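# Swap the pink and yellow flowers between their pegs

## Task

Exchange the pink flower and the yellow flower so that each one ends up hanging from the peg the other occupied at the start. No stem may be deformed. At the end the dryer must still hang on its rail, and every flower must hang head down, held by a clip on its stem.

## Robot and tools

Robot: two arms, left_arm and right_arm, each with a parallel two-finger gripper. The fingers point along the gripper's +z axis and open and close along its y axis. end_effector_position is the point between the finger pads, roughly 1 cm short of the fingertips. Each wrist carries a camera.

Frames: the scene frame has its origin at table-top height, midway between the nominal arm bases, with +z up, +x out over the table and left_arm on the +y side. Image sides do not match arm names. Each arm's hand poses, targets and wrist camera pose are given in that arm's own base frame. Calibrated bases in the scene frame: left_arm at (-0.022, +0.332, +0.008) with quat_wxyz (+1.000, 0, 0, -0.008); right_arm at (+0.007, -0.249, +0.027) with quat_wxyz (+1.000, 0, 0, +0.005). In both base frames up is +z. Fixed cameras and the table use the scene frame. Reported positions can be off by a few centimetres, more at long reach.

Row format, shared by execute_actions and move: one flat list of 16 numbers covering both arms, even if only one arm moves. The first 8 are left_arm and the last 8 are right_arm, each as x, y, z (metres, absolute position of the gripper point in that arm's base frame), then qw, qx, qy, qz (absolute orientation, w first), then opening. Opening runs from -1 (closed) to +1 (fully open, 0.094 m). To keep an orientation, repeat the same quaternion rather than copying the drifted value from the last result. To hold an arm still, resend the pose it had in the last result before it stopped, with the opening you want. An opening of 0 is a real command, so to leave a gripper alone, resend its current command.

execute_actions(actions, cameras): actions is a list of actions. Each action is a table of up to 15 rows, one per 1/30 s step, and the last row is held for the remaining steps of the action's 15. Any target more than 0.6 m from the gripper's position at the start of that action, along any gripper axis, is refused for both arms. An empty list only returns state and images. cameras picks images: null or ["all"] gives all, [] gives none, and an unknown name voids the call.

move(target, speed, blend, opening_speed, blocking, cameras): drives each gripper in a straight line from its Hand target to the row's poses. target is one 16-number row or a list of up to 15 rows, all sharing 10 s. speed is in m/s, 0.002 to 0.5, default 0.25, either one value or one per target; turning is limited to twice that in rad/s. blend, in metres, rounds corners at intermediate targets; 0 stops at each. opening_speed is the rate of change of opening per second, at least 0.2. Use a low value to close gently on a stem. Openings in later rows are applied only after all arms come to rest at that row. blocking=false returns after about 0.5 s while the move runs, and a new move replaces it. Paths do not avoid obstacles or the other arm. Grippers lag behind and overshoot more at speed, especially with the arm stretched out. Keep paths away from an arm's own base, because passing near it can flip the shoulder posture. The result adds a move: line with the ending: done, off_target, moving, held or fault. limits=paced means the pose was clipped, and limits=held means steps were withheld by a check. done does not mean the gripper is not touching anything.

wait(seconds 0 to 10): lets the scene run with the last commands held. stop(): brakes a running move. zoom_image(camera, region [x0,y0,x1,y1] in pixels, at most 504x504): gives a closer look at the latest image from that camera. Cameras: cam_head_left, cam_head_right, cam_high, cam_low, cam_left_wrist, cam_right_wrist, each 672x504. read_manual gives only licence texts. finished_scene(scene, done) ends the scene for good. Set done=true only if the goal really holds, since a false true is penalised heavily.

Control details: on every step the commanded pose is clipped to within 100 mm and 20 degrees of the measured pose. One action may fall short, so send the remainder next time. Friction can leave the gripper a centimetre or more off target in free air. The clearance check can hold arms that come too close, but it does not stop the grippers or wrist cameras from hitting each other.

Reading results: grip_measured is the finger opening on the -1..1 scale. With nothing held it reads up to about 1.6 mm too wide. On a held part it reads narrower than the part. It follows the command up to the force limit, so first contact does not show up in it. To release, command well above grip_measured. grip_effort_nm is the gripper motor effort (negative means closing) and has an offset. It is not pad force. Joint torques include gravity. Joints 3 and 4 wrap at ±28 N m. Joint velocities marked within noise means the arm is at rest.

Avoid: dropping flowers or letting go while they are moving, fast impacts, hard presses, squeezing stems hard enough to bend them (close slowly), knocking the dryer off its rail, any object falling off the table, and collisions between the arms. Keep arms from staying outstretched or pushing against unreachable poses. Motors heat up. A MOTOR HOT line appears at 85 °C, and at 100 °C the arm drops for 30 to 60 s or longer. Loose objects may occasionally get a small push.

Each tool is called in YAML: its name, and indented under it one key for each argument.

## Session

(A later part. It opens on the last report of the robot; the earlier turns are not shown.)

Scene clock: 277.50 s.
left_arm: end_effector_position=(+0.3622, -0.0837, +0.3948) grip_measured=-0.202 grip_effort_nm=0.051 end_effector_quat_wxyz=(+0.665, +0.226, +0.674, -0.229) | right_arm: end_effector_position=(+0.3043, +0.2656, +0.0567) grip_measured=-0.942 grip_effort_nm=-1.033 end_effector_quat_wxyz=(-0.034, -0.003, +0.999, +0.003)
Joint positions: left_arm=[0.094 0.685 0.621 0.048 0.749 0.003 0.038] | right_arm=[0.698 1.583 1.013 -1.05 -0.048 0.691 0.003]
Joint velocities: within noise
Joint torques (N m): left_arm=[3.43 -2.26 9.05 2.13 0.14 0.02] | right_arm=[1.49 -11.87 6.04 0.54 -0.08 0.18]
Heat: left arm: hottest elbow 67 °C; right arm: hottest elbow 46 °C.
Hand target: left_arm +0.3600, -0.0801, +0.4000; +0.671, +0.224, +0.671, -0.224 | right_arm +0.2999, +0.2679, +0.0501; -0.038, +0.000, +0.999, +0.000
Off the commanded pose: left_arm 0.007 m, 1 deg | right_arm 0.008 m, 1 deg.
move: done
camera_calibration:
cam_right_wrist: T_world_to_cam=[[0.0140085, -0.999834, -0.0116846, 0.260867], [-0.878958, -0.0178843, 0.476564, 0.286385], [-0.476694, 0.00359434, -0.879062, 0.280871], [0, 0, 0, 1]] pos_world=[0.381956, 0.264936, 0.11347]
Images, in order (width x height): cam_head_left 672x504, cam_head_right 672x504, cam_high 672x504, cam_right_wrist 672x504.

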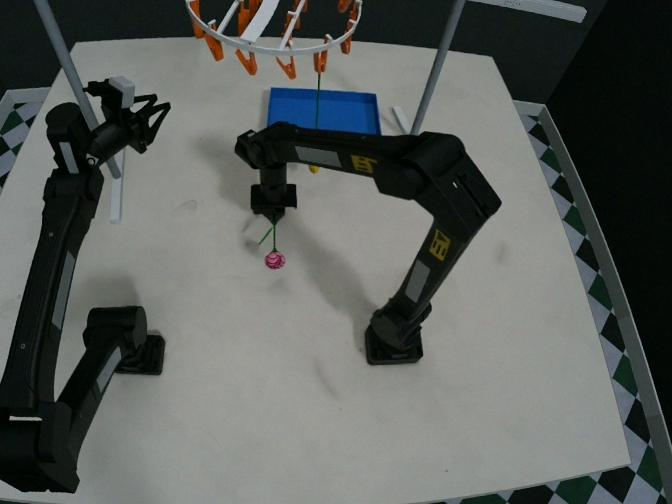

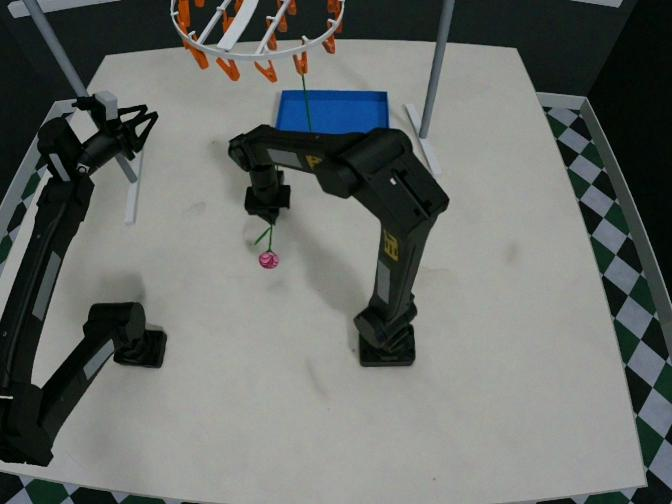

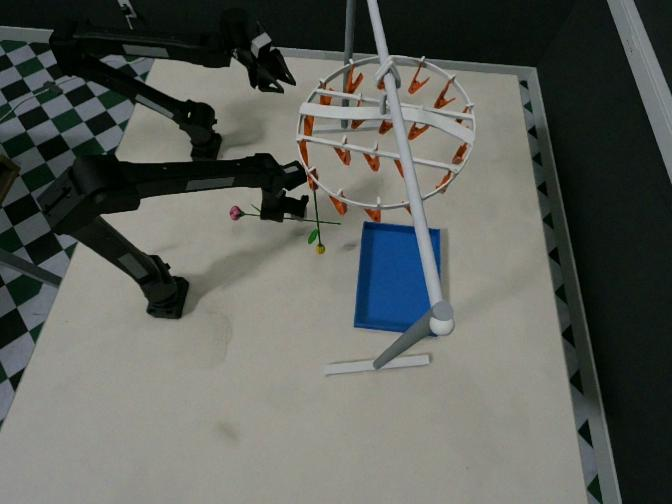

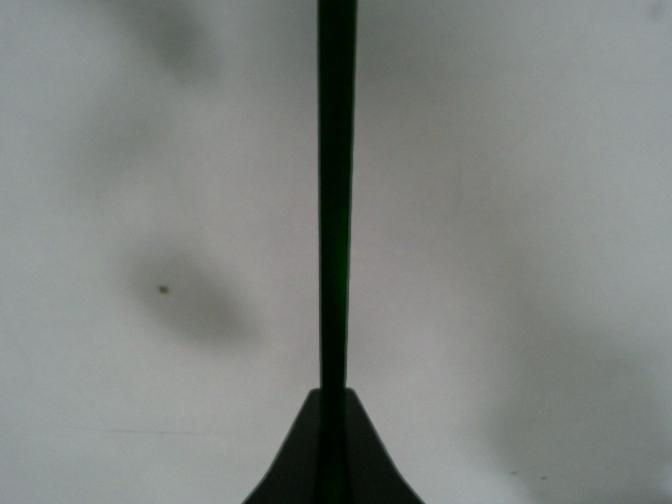

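move:
  target: [0.3600,-0.0800,0.4000,0.6706,0.2244,0.6706,-0.2244,-0.20,0.2980,0.2690,0.0000,-0.0384,0.0,0.9993,0.0,-1.0]
  speed: 0.04
  cameras: ["cam_right_wrist","cam_head_left","cam_high","cam_low"]

zoom_image:
  camera: "cam_head_left"
  region: [220, 180, 340, 290]

zoom_image:
  camera: "cam_high"
  region: [200, 150, 350, 270]

Scene clock: 287.40 s.
left_arm: end_effector_position=(+0.3622, -0.0837, +0.3948) grip_measured=-0.202 grip_effort_nm=0.051 end_effector_quat_wxyz=(+0.665, +0.226, +0.674, -0.229) | right_arm: end_effector_position=(+0.3035, +0.2675, +0.0075) grip_measured=-0.942 grip_effort_nm=-1.028 end_effector_quat_wxyz=(-0.033, -0.003, +0.999, +0.003)
Joint positions: left_arm=[0.094 0.685 0.621 0.048 0.749 0.003 0.038] | right_arm=[0.703 1.666 0.959 -0.91 -0.048 0.696 0.003]
Joint velocities: within noise
Joint torques (N m): left_arm=[3.43 -2.26 9.05 2.11 0.14 0.01] | right_arm=[1.32 -12.45 5.38 0.61 -0.09 0.18]
Heat: left arm: hottest elbow 65 °C; right arm: hottest elbow 45 °C.
Hand target: left_arm +0.3600, -0.0801, +0.4000; +0.670, +0.224, +0.671, -0.224 | right_arm +0.2979, +0.2689, +0.0001; -0.038, +0.000, +0.999, +0.000
Off the commanded pose: left_arm 0.007 m, 1 deg | right_arm 0.009 m, 1 deg.
move: done
camera_calibration:
cam_right_wrist: T_world_to_cam=[[0.0140486, -0.999813, -0.0132868, 0.262234], [-0.880053, -0.0186717, 0.474508, 0.309708], [-0.474668, 0.00502693, -0.880151, 0.236242], [0, 0, 0, 1]] pos_world=[0.381012, 0.26678, 0.0644542]
Images, in order (width x height): cam_head_left 672x504, cam_high 672x504, cam_low 672x504, cam_right_wrist 672x504.

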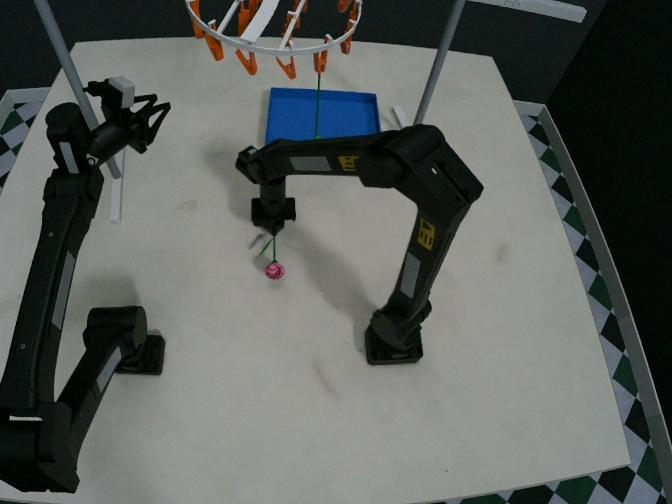

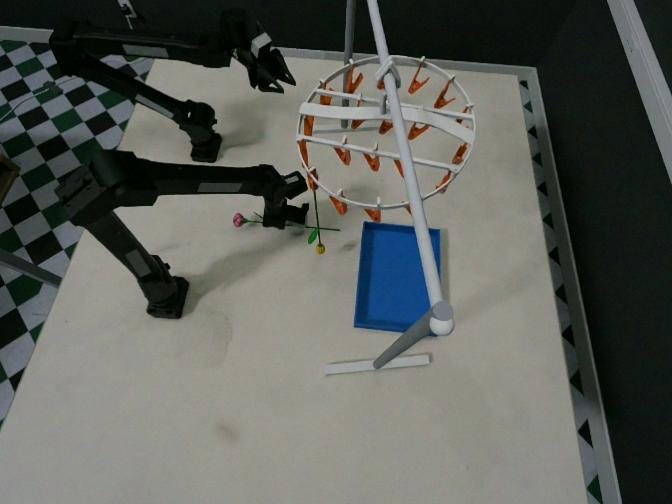

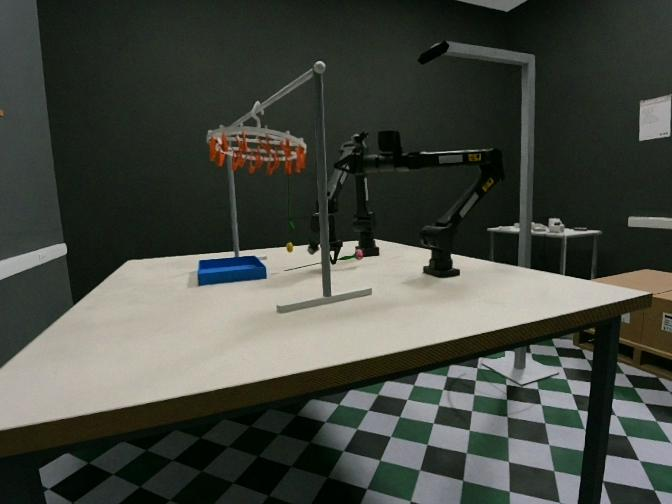

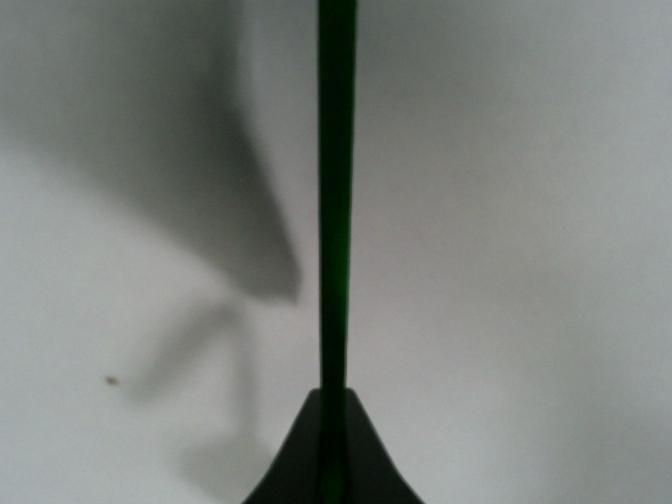

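Scaled by 4.200 from the camera's 672x504 image, which has a finer 960x720 frame.

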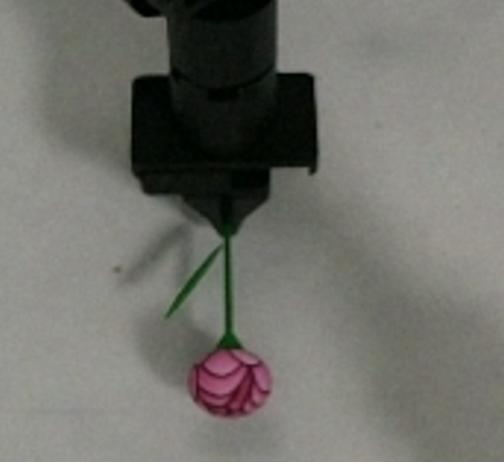

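Scaled by 3.360 from the camera's 672x504 image, which has a finer 960x720 frame.

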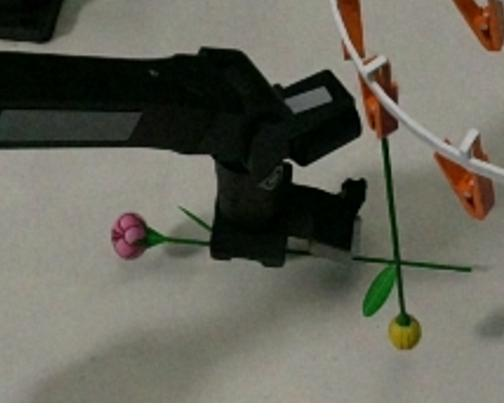

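zoom_image:
  camera: "cam_low"
  region: [270, 200, 400, 300]

Scaled by 3.877 from the camera's 672x504 image, which has a finer 960x720 frame.

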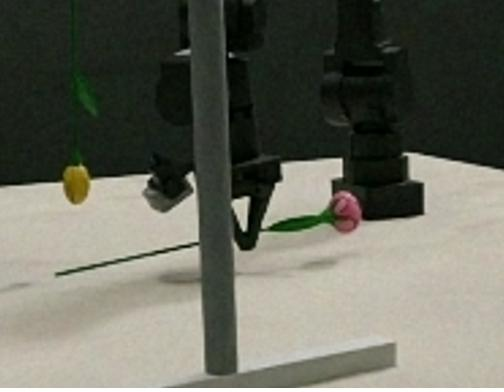

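move:
  target: [0.3600,-0.0800,0.4000,0.6706,0.2244,0.6706,-0.2244,-0.20,0.2980,0.2690,-0.0120,-0.0209,0.0,0.9998,0.0,-1.0]
  speed: 0.03
  cameras: ["cam_right_wrist","cam_low","cam_head_left"]

zoom_image:
  camera: "cam_low"
  region: [270, 220, 390, 300]

zoom_image:
  camera: "cam_head_left"
  region: [220, 200, 320, 300]

Scene clock: 299.37 s.
left_arm: end_effector_position=(+0.3622, -0.0837, +0.3948) grip_measured=-0.202 grip_effort_nm=0.046 end_effector_quat_wxyz=(+0.665, +0.226, +0.674, -0.229) | right_arm: end_effector_position=(+0.3035, +0.2685, -0.0039) grip_measured=-0.942 grip_effort_nm=-1.033 end_effector_quat_wxyz=(-0.017, -0.003, +1.000, +0.005)
Joint positions: left_arm=[0.094 0.685 0.621 0.048 0.749 0.003 0.038] | right_arm=[0.713 1.674 0.931 -0.846 -0.03 0.707 0.003]
Joint velocities: within noise
Joint torques (N m): left_arm=[3.37 -2.26 9.03 2.11 0.15 0.02] | right_arm=[1.32 -12.1 5.19 0.76 0.11 0.21]
Heat: left arm: hottest elbow 63 °C; right arm: hottest elbow 44 °C.
Hand target: left_arm +0.3600, -0.0801, +0.3999; +0.670, +0.224, +0.671, -0.224 | right_arm +0.2979, +0.2688, -0.0118; -0.021, +0.000, +1.000, +0.000
Off the commanded pose: left_arm 0.007 m, 1 deg | right_arm 0.010 m, 1 deg.
move: done
camera_calibration:
cam_right_wrist: T_world_to_cam=[[0.0143726, -0.999751, -0.0170539, 0.262946], [-0.895235, -0.0204631, 0.445123, 0.320074], [-0.445362, 0.00886971, -0.895307, 0.216198], [0, 0, 0, 1]] pos_world=[0.379048, 0.267512, 0.0555753]
Images, in order (width x height): cam_head_left 672x504, cam_low 672x504, cam_right_wrist 672x504.

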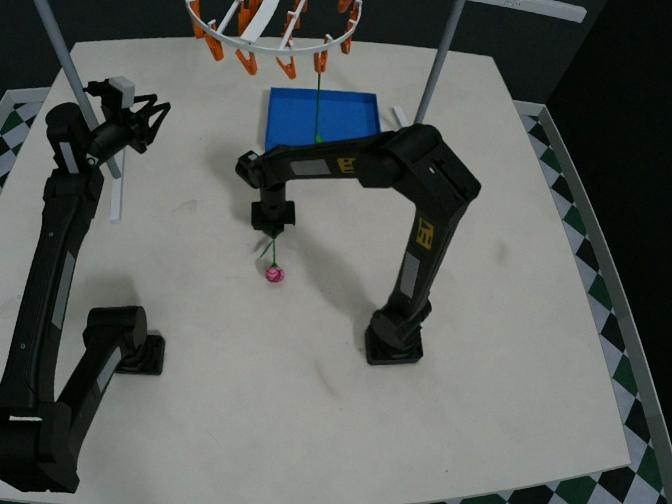

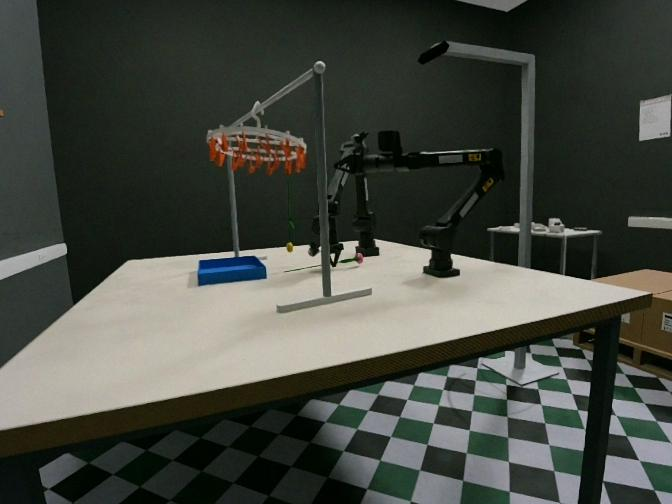

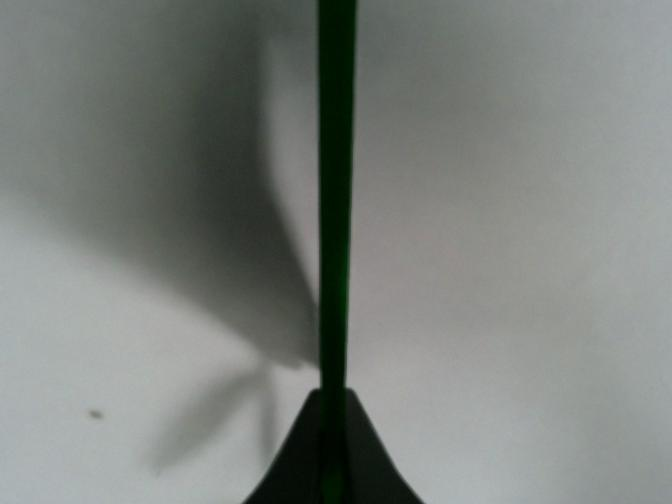

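Scaled by 4.200 from the camera's 672x504 image, which has a finer 960x720 frame.

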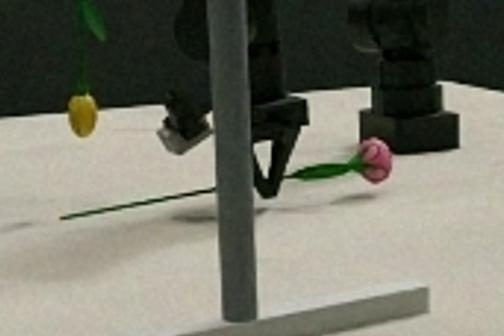

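Scaled by 5.040 from the camera's 672x504 image, which has a finer 960x720 frame.

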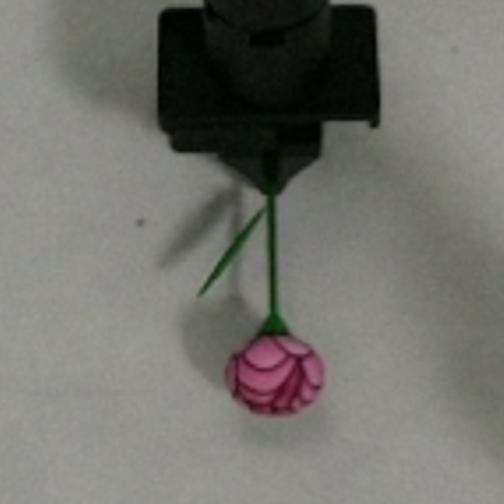

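move:
  target: [0.36,-0.08,0.4,0.6706,0.2244,0.6706,-0.2244,-0.2,0.298,0.269,-0.019,-0.0209,0.0,0.9998,0.0,-1.0]
  speed: 0.03
  cameras: ["cam_low","cam_head_left","cam_right_wrist"]

zoom_image:
  camera: "cam_low"
  region: [270, 220, 390, 300]

Scene clock: 322.53 s.
left_arm: end_effector_position=(+0.3622, -0.0837, +0.3948) grip_measured=-0.202 grip_effort_nm=0.046 end_effector_quat_wxyz=(+0.665, +0.226, +0.674, -0.229) | right_arm: end_effector_position=(+0.3033, +0.2686, -0.0111) grip_measured=-0.942 grip_effort_nm=-1.033 end_effector_quat_wxyz=(-0.017, -0.003, +1.000, +0.005)
Joint positions: left_arm=[0.094 0.685 0.621 0.048 0.749 0.003 0.038] | right_arm=[0.713 1.688 0.925 -0.826 -0.03 0.707 0.003]
Joint velocities: within noise
Joint torques (N m): left_arm=[3.43 -2.26 9.05 2.13 0.14 0.02] | right_arm=[1.38 -12.34 5.15 0.66 0.11 0.18]
Heat: left arm: hottest elbow 61 °C; right arm: hottest elbow 43 °C.
Hand target: left_arm +0.3600, -0.0801, +0.3999; +0.670, +0.224, +0.671, -0.224 | right_arm +0.2980, +0.2690, -0.0187; -0.021, +0.000, +1.000, +0.000
Off the commanded pose: left_arm 0.007 m, 1 deg | right_arm 0.010 m, 1 deg.
move: done
camera_calibration:
cam_right_wrist: T_world_to_cam=[[0.0139819, -0.999765, -0.0165378, 0.26299], [-0.894983, -0.0198884, 0.445658, 0.322888], [-0.445882, 0.00856993, -0.895051, 0.209893], [0, 0, 0, 1]] pos_world=[0.378889, 0.267552, 0.048317]
Images, in order (width x height): cam_head_left 672x504, cam_low 672x504, cam_right_wrist 672x504.

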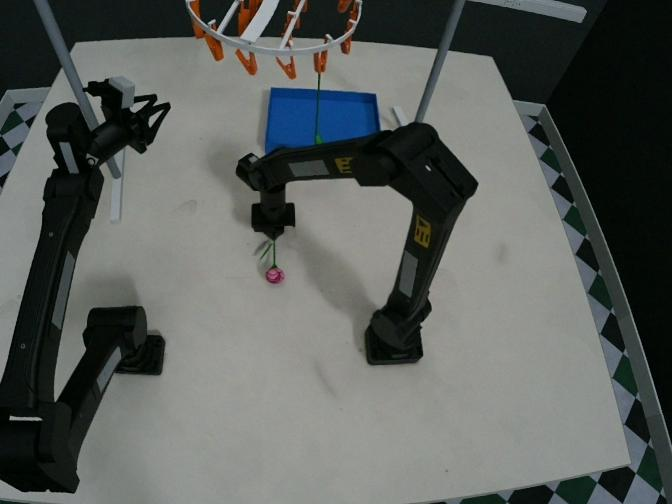

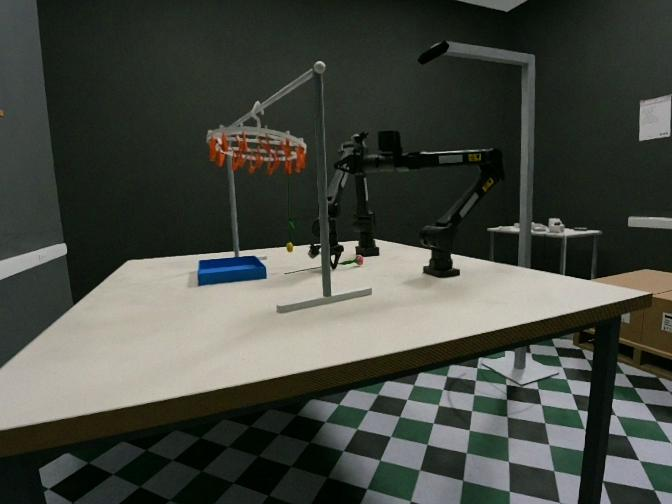

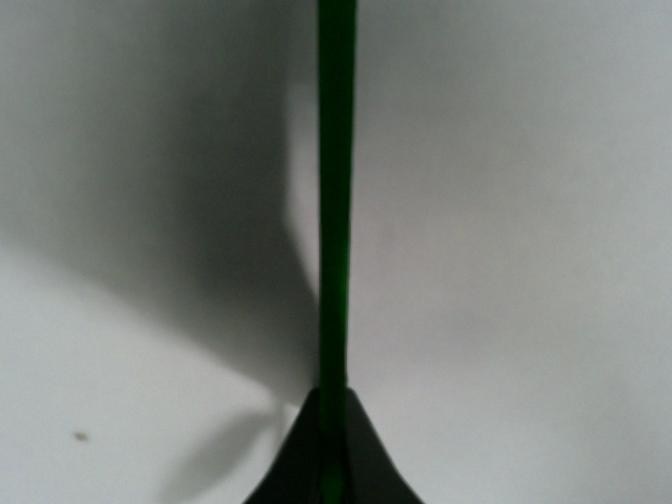

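Scaled by 4.200 from the camera's 672x504 image, which has a finer 960x720 frame.

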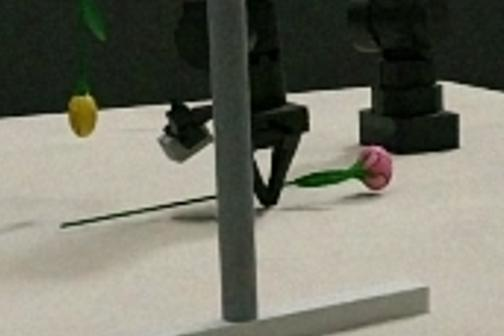

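move:
  target: [0.36,-0.08,0.4,0.6706,0.2244,0.6706,-0.2244,-0.2,0.298,0.269,-0.024,-0.0209,0.0,0.9998,0.0,-1.0]
  speed: 0.02
  cameras: ["cam_low","cam_head_left"]

zoom_image:
  camera: "cam_low"
  region: [270, 220, 390, 300]

zoom_image:
  camera: "cam_head_left"
  region: [220, 200, 320, 300]

Scene clock: 326.33 s.
left_arm: end_effector_position=(+0.3622, -0.0837, +0.3948) grip_measured=-0.202 grip_effort_nm=0.051 end_effector_quat_wxyz=(+0.665, +0.226, +0.674, -0.229) | right_arm: end_effector_position=(+0.3044, +0.2695, -0.0127) grip_measured=-0.942 grip_effort_nm=-1.028 end_effector_quat_wxyz=(-0.015, -0.003, +1.000, +0.007)
Joint positions: left_arm=[0.094 0.685 0.621 0.048 0.749 0.003 0.038] | right_arm=[0.713 1.692 0.925 -0.818 -0.03 0.707 0.003]
Joint velocities: within noise
Joint torques (N m): left_arm=[3.43 -2.26 9.05 2.13 0.15 0.01] | right_arm=[1.38 -11.75 4.81 0.88 0.11 0.16]
Heat: left arm: hottest elbow 61 °C; right arm: hottest elbow 42 °C.
Hand target: left_arm +0.3600, -0.0801, +0.3999; +0.670, +0.224, +0.671, -0.224 | right_arm +0.2979, +0.2689, -0.0236; -0.021, +0.000, +1.000, +0.000
Off the commanded pose: left_arm 0.007 m, 1 deg | right_arm 0.013 m, 1 deg.
move: off_target (right_arm)
Images, in order (width x height): cam_head_left 672x504, cam_low 672x504.

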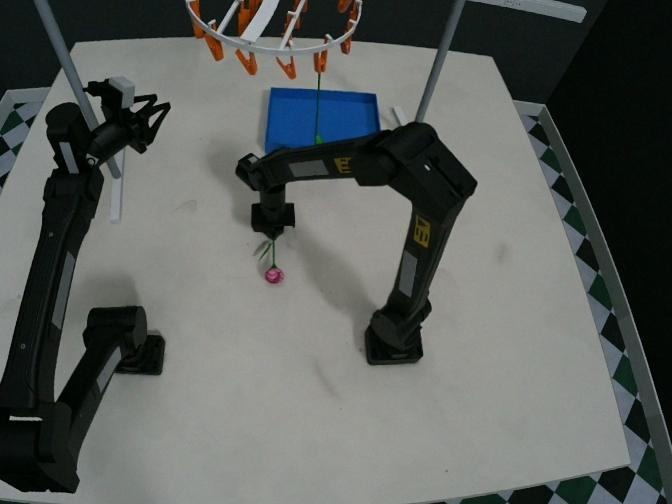

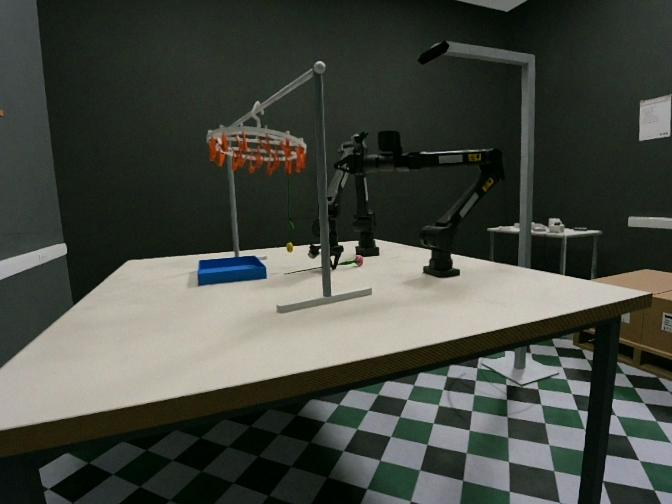

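Scaled by 4.200 from the camera's 672x504 image, which has a finer 960x720 frame.

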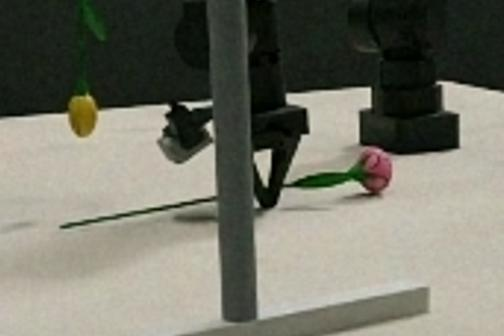

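Scaled by 5.040 from the camera's 672x504 image, which has a finer 960x720 frame.

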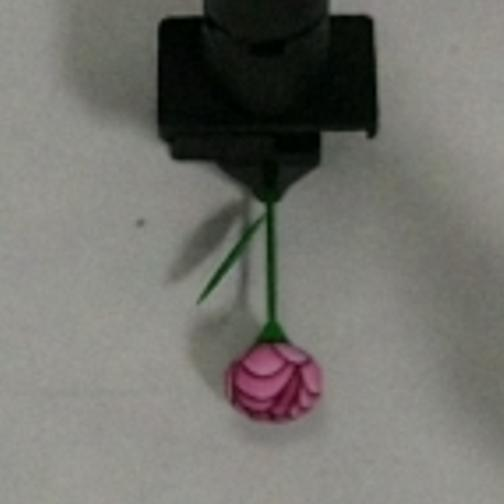

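execute_actions:
  actions: []
  cameras: ["cam_high","cam_head_right","cam_low"]

zoom_image:
  camera: "cam_low"
  region: [280, 255, 340, 285]

zoom_image:
  camera: "cam_low"
  region: [325, 240, 385, 280]

zoom_image:
  camera: "cam_high"
  region: [200, 180, 360, 300]

Scene clock: 340.20 s.
left_arm: end_effector_position=(+0.3622, -0.0837, +0.3948) grip_measured=-0.202 grip_effort_nm=0.056 end_effector_quat_wxyz=(+0.665, +0.226, +0.674, -0.229) | right_arm: end_effector_position=(+0.3044, +0.2695, -0.0127) grip_measured=-0.942 grip_effort_nm=-1.033 end_effector_quat_wxyz=(-0.015, -0.003, +1.000, +0.007)
Joint positions: left_arm=[0.094 0.685 0.621 0.048 0.749 0.003 0.038] | right_arm=[0.713 1.692 0.925 -0.818 -0.03 0.708 0.003]
Joint velocities: within noise
Joint torques (N m): left_arm=[3.37 -2.26 9.05 2.13 0.15 0.02] | right_arm=[1.38 -11.75 4.77 0.91 0.11 0.18]
Heat: left arm: hottest elbow 60 °C; right arm: hottest elbow 42 °C.
Hand target: left_arm +0.3600, -0.0801, +0.3999; +0.670, +0.224, +0.671, -0.224 | right_arm +0.2979, +0.2688, -0.0236; -0.021, +0.000, +1.000, +0.000
Tool commands: left_gripper/opening=-0.2 right_gripper/opening=-1.0
Off the commanded pose: left_arm 0.007 m, 1 deg | right_arm 0.013 m, 1 deg.
Images, in order (width x height): cam_head_right 672x504, cam_high 672x504, cam_low 672x504.

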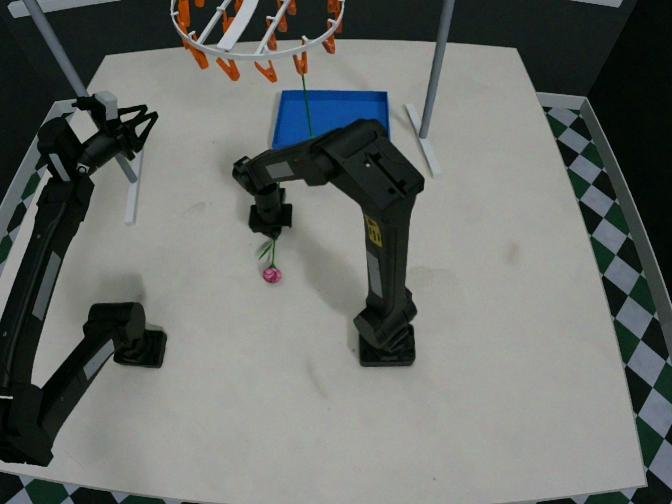

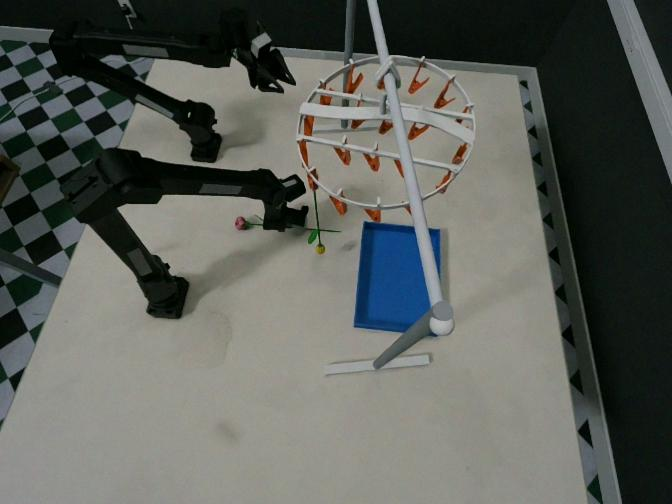

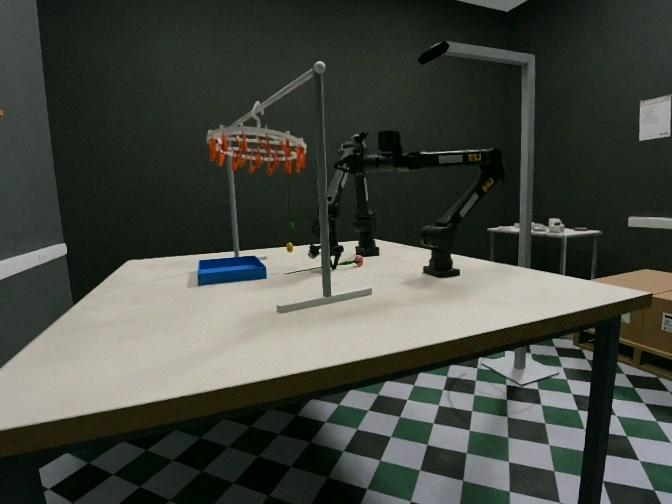

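Scaled by 8.400 from the camera's 672x504 image, which has a finer 960x720 frame.

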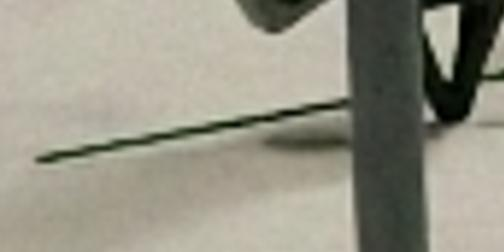

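Scaled by 8.400 from the camera's 672x504 image, which has a finer 960x720 frame.

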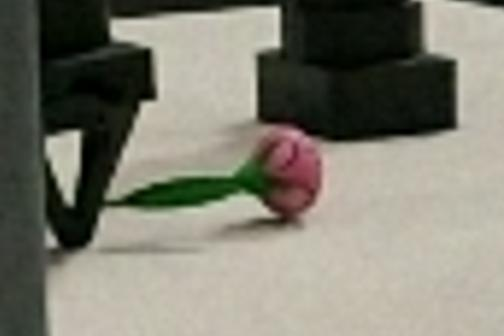

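Scaled by 3.150 from the camera's 672x504 image, which has a finer 960x720 frame.

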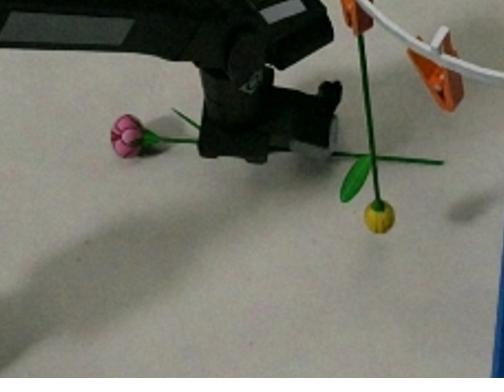

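move:
  target: [0.36,-0.08,0.4,0.6706,0.2244,0.6706,-0.2244,-0.2,0.298,0.269,-0.022,-0.0209,0.0,0.9998,0.0,-0.65]
  speed: 0.02
  opening_speed: 0.2
  cameras: ["cam_low","cam_head_left","cam_right_wrist","cam_high"]

zoom_image:
  camera: "cam_low"
  region: [270, 220, 390, 300]

zoom_image:
  camera: "cam_head_left"
  region: [220, 200, 320, 300]

Scene clock: 347.80 s.
left_arm: end_effector_position=(+0.3622, -0.0837, +0.3948) grip_measured=-0.202 grip_effort_nm=0.051 end_effector_quat_wxyz=(+0.665, +0.226, +0.674, -0.229) | right_arm: end_effector_position=(+0.3046, +0.2703, -0.0127) grip_measured=-0.652 grip_effort_nm=0.071 end_effector_quat_wxyz=(-0.014, -0.003, +1.000, +0.007)
Joint positions: left_arm=[0.094 0.685 0.621 0.048 0.749 0.003 0.038] | right_arm=[0.714 1.692 0.925 -0.815 -0.03 0.708 0.016]
Joint velocities: within noise
Joint torques (N m): left_arm=[3.43 -2.26 9.05 2.11 0.14 0.02] | right_arm=[1.14 -11.93 4.93 0.61 0.11 0.19]
Heat: left arm: hottest elbow 60 °C; right arm: hottest elbow 41 °C.
Hand target: left_arm +0.3600, -0.0802, +0.3999; +0.670, +0.224, +0.671, -0.224 | right_arm +0.2980, +0.2689, -0.0217; -0.021, +0.000, +1.000, +0.000
Off the commanded pose: left_arm 0.007 m, 1 deg | right_arm 0.011 m, 1 deg.
move: off_target (right_arm)
camera_calibration:
cam_right_wrist: T_world_to_cam=[[0.014842, -0.99967, -0.0209458, 0.264337], [-0.897265, -0.02256, 0.440916, 0.326176], [-0.441243, 0.0122498, -0.897304, 0.206537], [0, 0, 0, 1]] pos_world=[0.379876, 0.269079, 0.0470474]
Images, in order (width x height): cam_head_left 672x504, cam_high 672x504, cam_low 672x504, cam_right_wrist 672x504.

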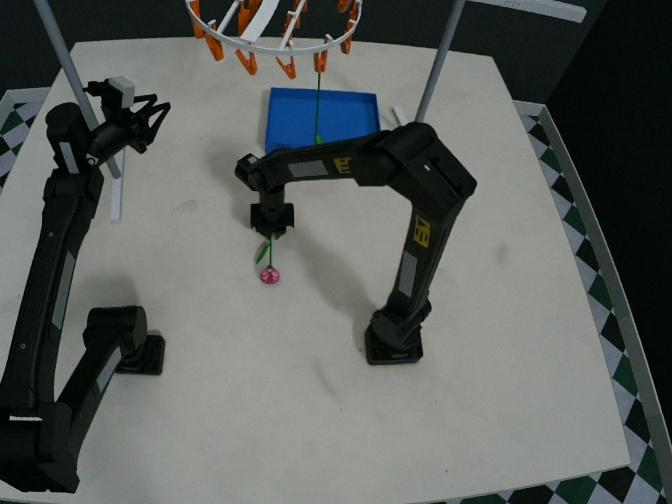

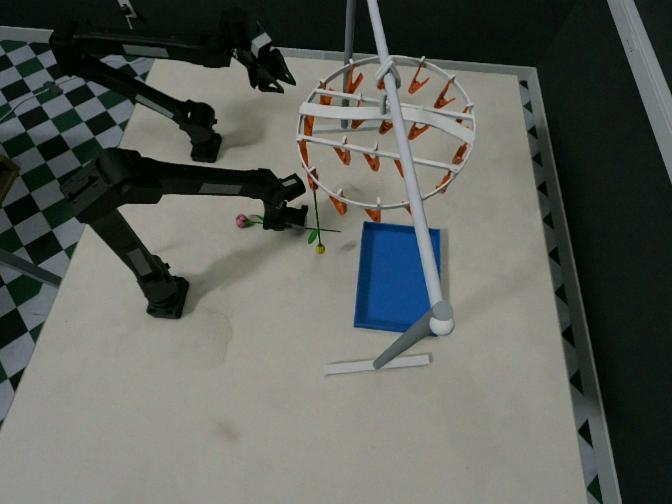

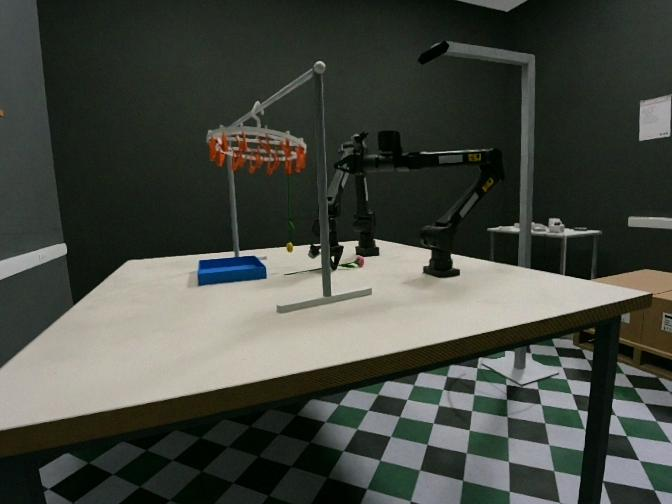

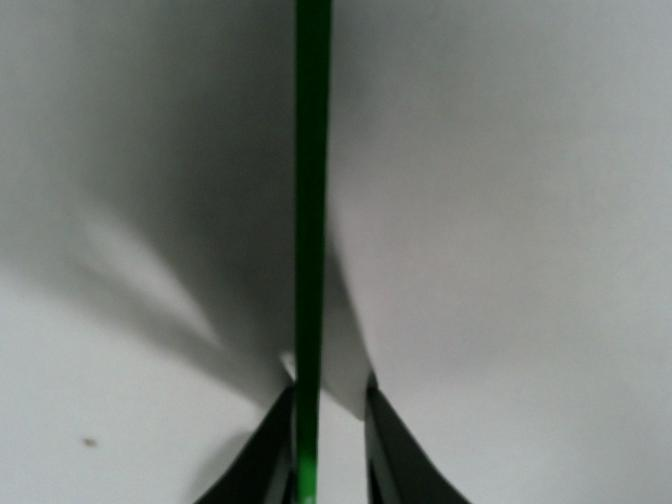

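Scaled by 4.200 from the camera's 672x504 image, which has a finer 960x720 frame.

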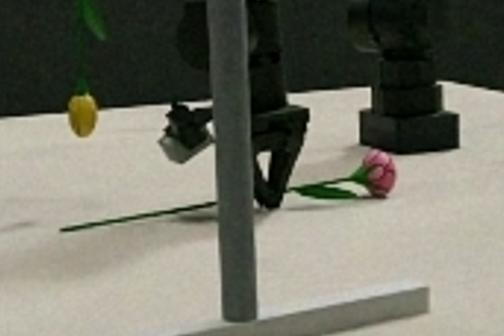

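Scaled by 5.040 from the camera's 672x504 image, which has a finer 960x720 frame.

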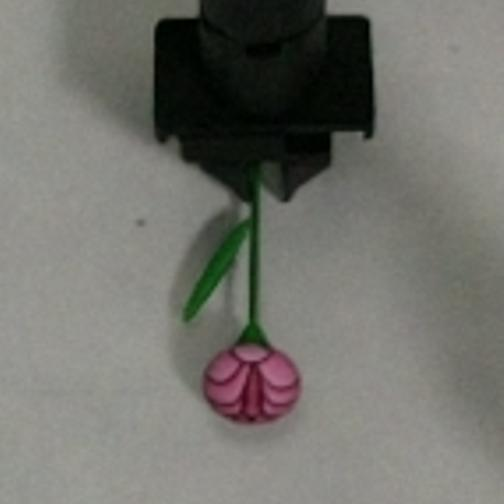

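move:
  target:
    - [0.36,-0.08,0.4,0.6706,0.2244,0.6706,-0.2244,-0.2,0.3046,0.270,-0.015,-0.0209,0.0,0.9998,0.0,-0.4]
    - [0.36,-0.08,0.4,0.6706,0.2244,0.6706,-0.2244,-0.2,0.3046,0.270,0.10,-0.0209,0.0,0.9998,0.0,-0.4]
    - [0.36,-0.08,0.4,0.6706,0.2244,0.6706,-0.2244,-0.2,0.3046,0.25,0.25,-0.0209,0.0,0.9998,0.0,-0.4]
  speed: [0.02, 0.05, 0.15]
  opening_speed: 0.3
  cameras: ["cam_low","cam_head_left","cam_right_wrist","cam_high"]

zoom_image:
  camera: "cam_head_left"
  region: [220, 200, 320, 300]

zoom_image:
  camera: "cam_high"
  region: [200, 150, 360, 270]

Scene clock: 356.43 s.
left_arm: end_effector_position=(+0.3622, -0.0836, +0.3948) grip_measured=-0.202 grip_effort_nm=0.056 end_effector_quat_wxyz=(+0.665, +0.226, +0.674, -0.229) | right_arm: end_effector_position=(+0.2914, +0.2448, +0.2311) grip_measured=-0.401 grip_effort_nm=0.081 end_effector_quat_wxyz=(-0.037, +0.003, +0.999, -0.013)
Joint positions: left_arm=[0.095 0.685 0.621 0.048 0.749 0.003 0.038] | right_arm=[0.688 1.386 1.283 -1.543 -0.027 0.693 0.028]
Joint velocities: within noise
Joint torques (N m): left_arm=[3.37 -2.2 9.06 2.13 0.14 0.02] | right_arm=[-0.32 -10.7 11.71 -0.28 0.09 -0.11]
Heat: left arm: hottest elbow 60 °C; right arm: hottest elbow 42 °C.
Hand target: left_arm +0.3601, -0.0800, +0.3999; +0.670, +0.224, +0.671, -0.224 | right_arm +0.3039, +0.2495, +0.2499; -0.020, +0.000, +1.000, +0.000
Off the commanded pose: left_arm 0.007 m, 1 deg | right_arm 0.024 m, 2 deg.
move: off_target (right_arm)
camera_calibration:
cam_right_wrist: T_world_to_cam=[[0.00272575, -0.99979, 0.0202994, 0.238185], [-0.876039, 0.00740172, 0.482184, 0.183183], [-0.482233, -0.0190973, -0.875835, 0.434523], [0, 0, 0, 1]] pos_world=[0.369367, 0.245077, 0.287408]
Images, in order (width x height): cam_head_left 672x504, cam_high 672x504, cam_low 672x504, cam_right_wrist 672x504.

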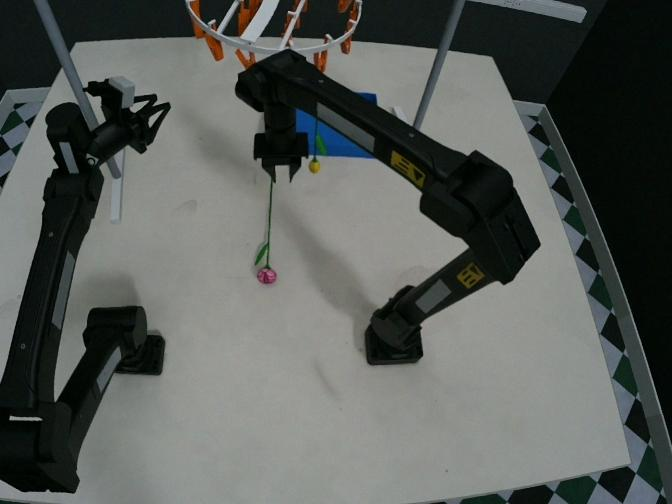

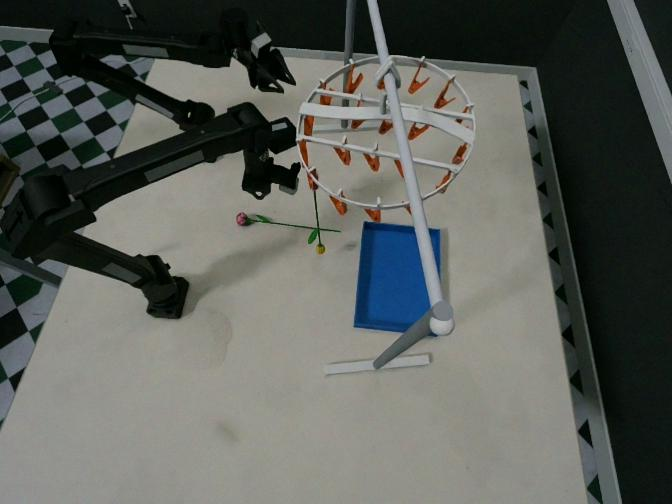

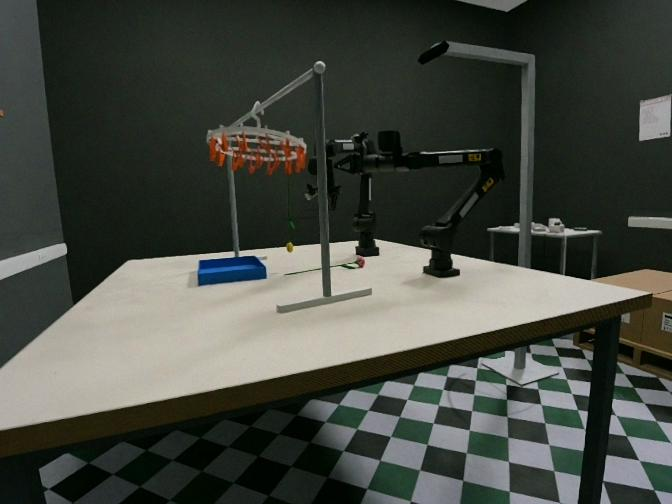

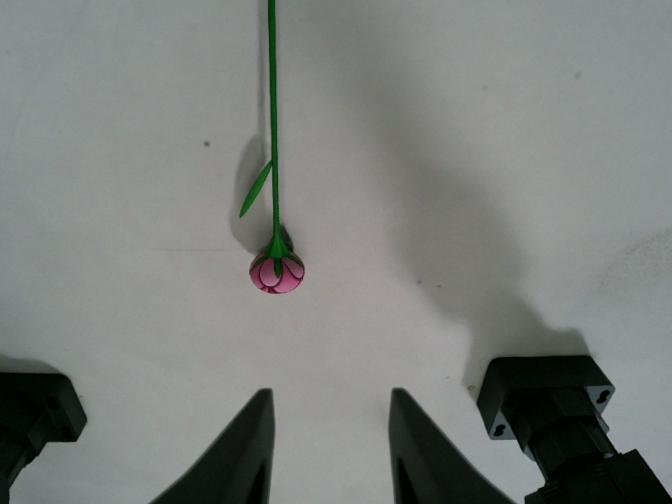

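Scaled by 5.040 from the camera's 672x504 image, which has a finer 960x720 frame.

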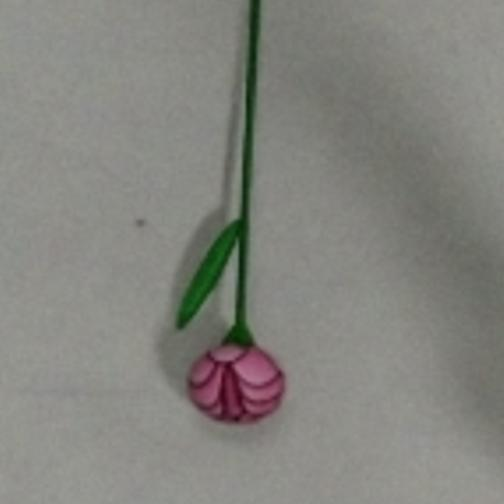

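Scaled by 3.150 from the camera's 672x504 image, which has a finer 960x720 frame.

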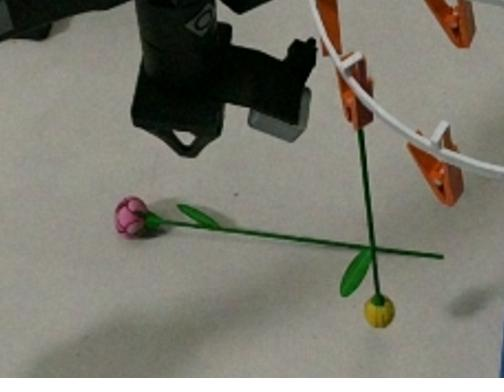

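move:
  target: [0.34,-0.10,0.29,0.6645,0.2418,0.6645,-0.2418,-0.2,0.30,0.05,0.43,0.683,-0.183,0.683,0.183,-0.2]
  speed: 0.18
  cameras: ["cam_head_left","cam_head_right","cam_high","cam_right_wrist"]

Scene clock: 384.10 s.
left_arm: end_effector_position=(+0.3394, -0.0959, +0.2881) grip_measured=-0.202 grip_effort_nm=0.051 end_effector_quat_wxyz=(+0.662, +0.237, +0.670, -0.238) | right_arm: end_effector_position=(+0.2991, +0.0528, +0.4324) grip_measured=-0.201 grip_effort_nm=0.071 end_effector_quat_wxyz=(+0.681, -0.190, +0.683, +0.181)
Joint positions: left_arm=[0.065 0.698 0.337 0.348 0.75 0.003 0.038] | right_arm=[-0.22 0.437 0.653 -0.223 -0.752 -0.017 0.038]
Joint velocities: within noise
Joint torques (N m): left_arm=[1.73 -0.32 8.54 2.85 0.06 0.01] | right_arm=[-0.26 3.14 8.36 2.59 -0.1 0.18]
Heat: left arm: hottest elbow 60 °C; right arm: hottest elbow 46 °C.
Hand target: left_arm +0.3399, -0.1000, +0.2899; +0.664, +0.242, +0.665, -0.242 | right_arm +0.2999, +0.0500, +0.4301; +0.683, -0.183, +0.683, +0.183
Off the commanded pose: left_arm 0.005 m, 1 deg | right_arm 0.004 m, 1 deg.
move: done
camera_calibration:
cam_right_wrist: T_world_to_cam=[[0.511667, -0.858943, 0.0203705, -0.117565], [-0.352067, -0.231233, -0.906962, 0.550914], [0.783739, 0.45689, -0.420719, 0.0102266], [0, 0, 0, 1]] pos_world=[0.246098, 0.0217356, 0.506355]
Images, in order (width x height): cam_head_left 672x504, cam_head_right 672x504, cam_high 672x504, cam_right_wrist 672x504.

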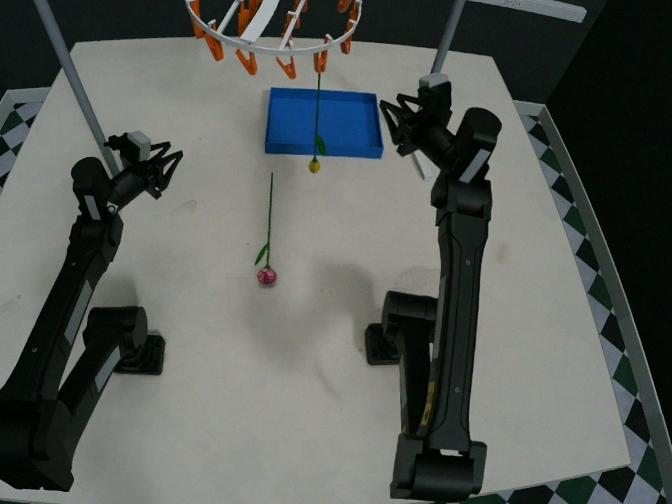

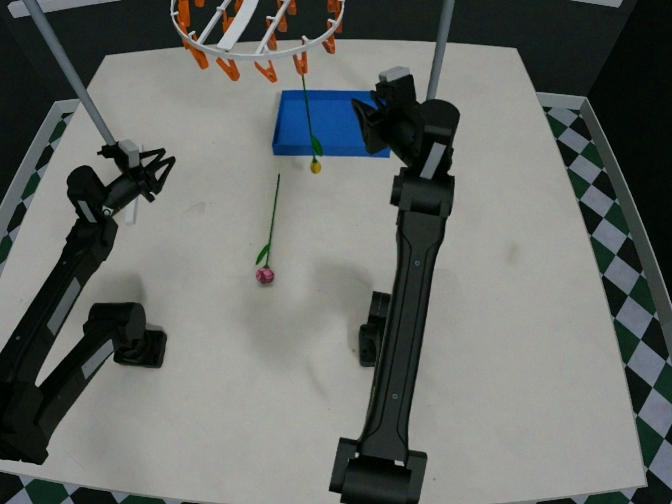

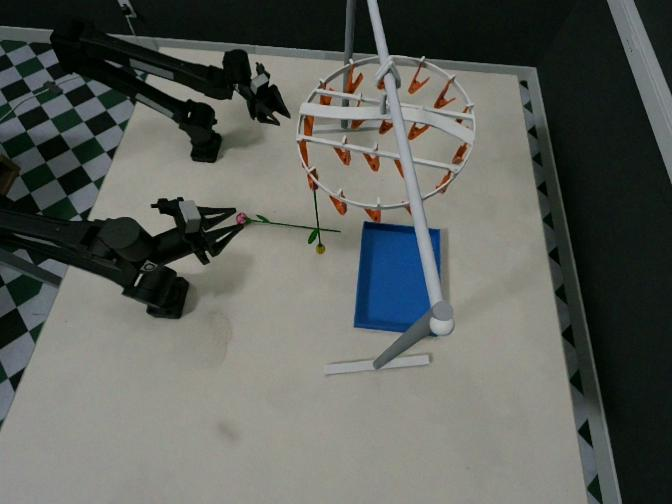

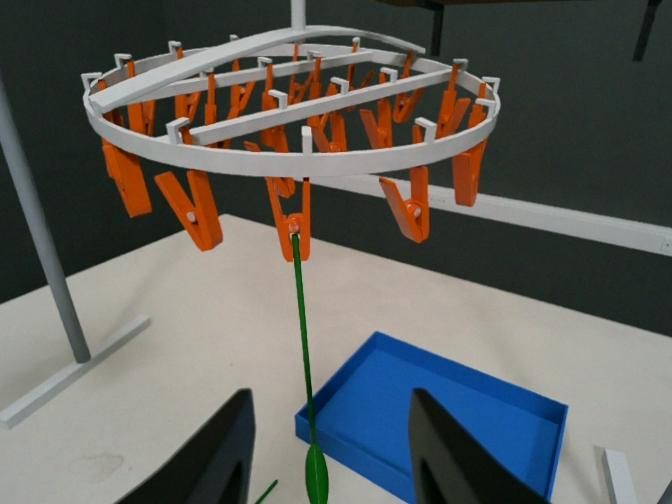

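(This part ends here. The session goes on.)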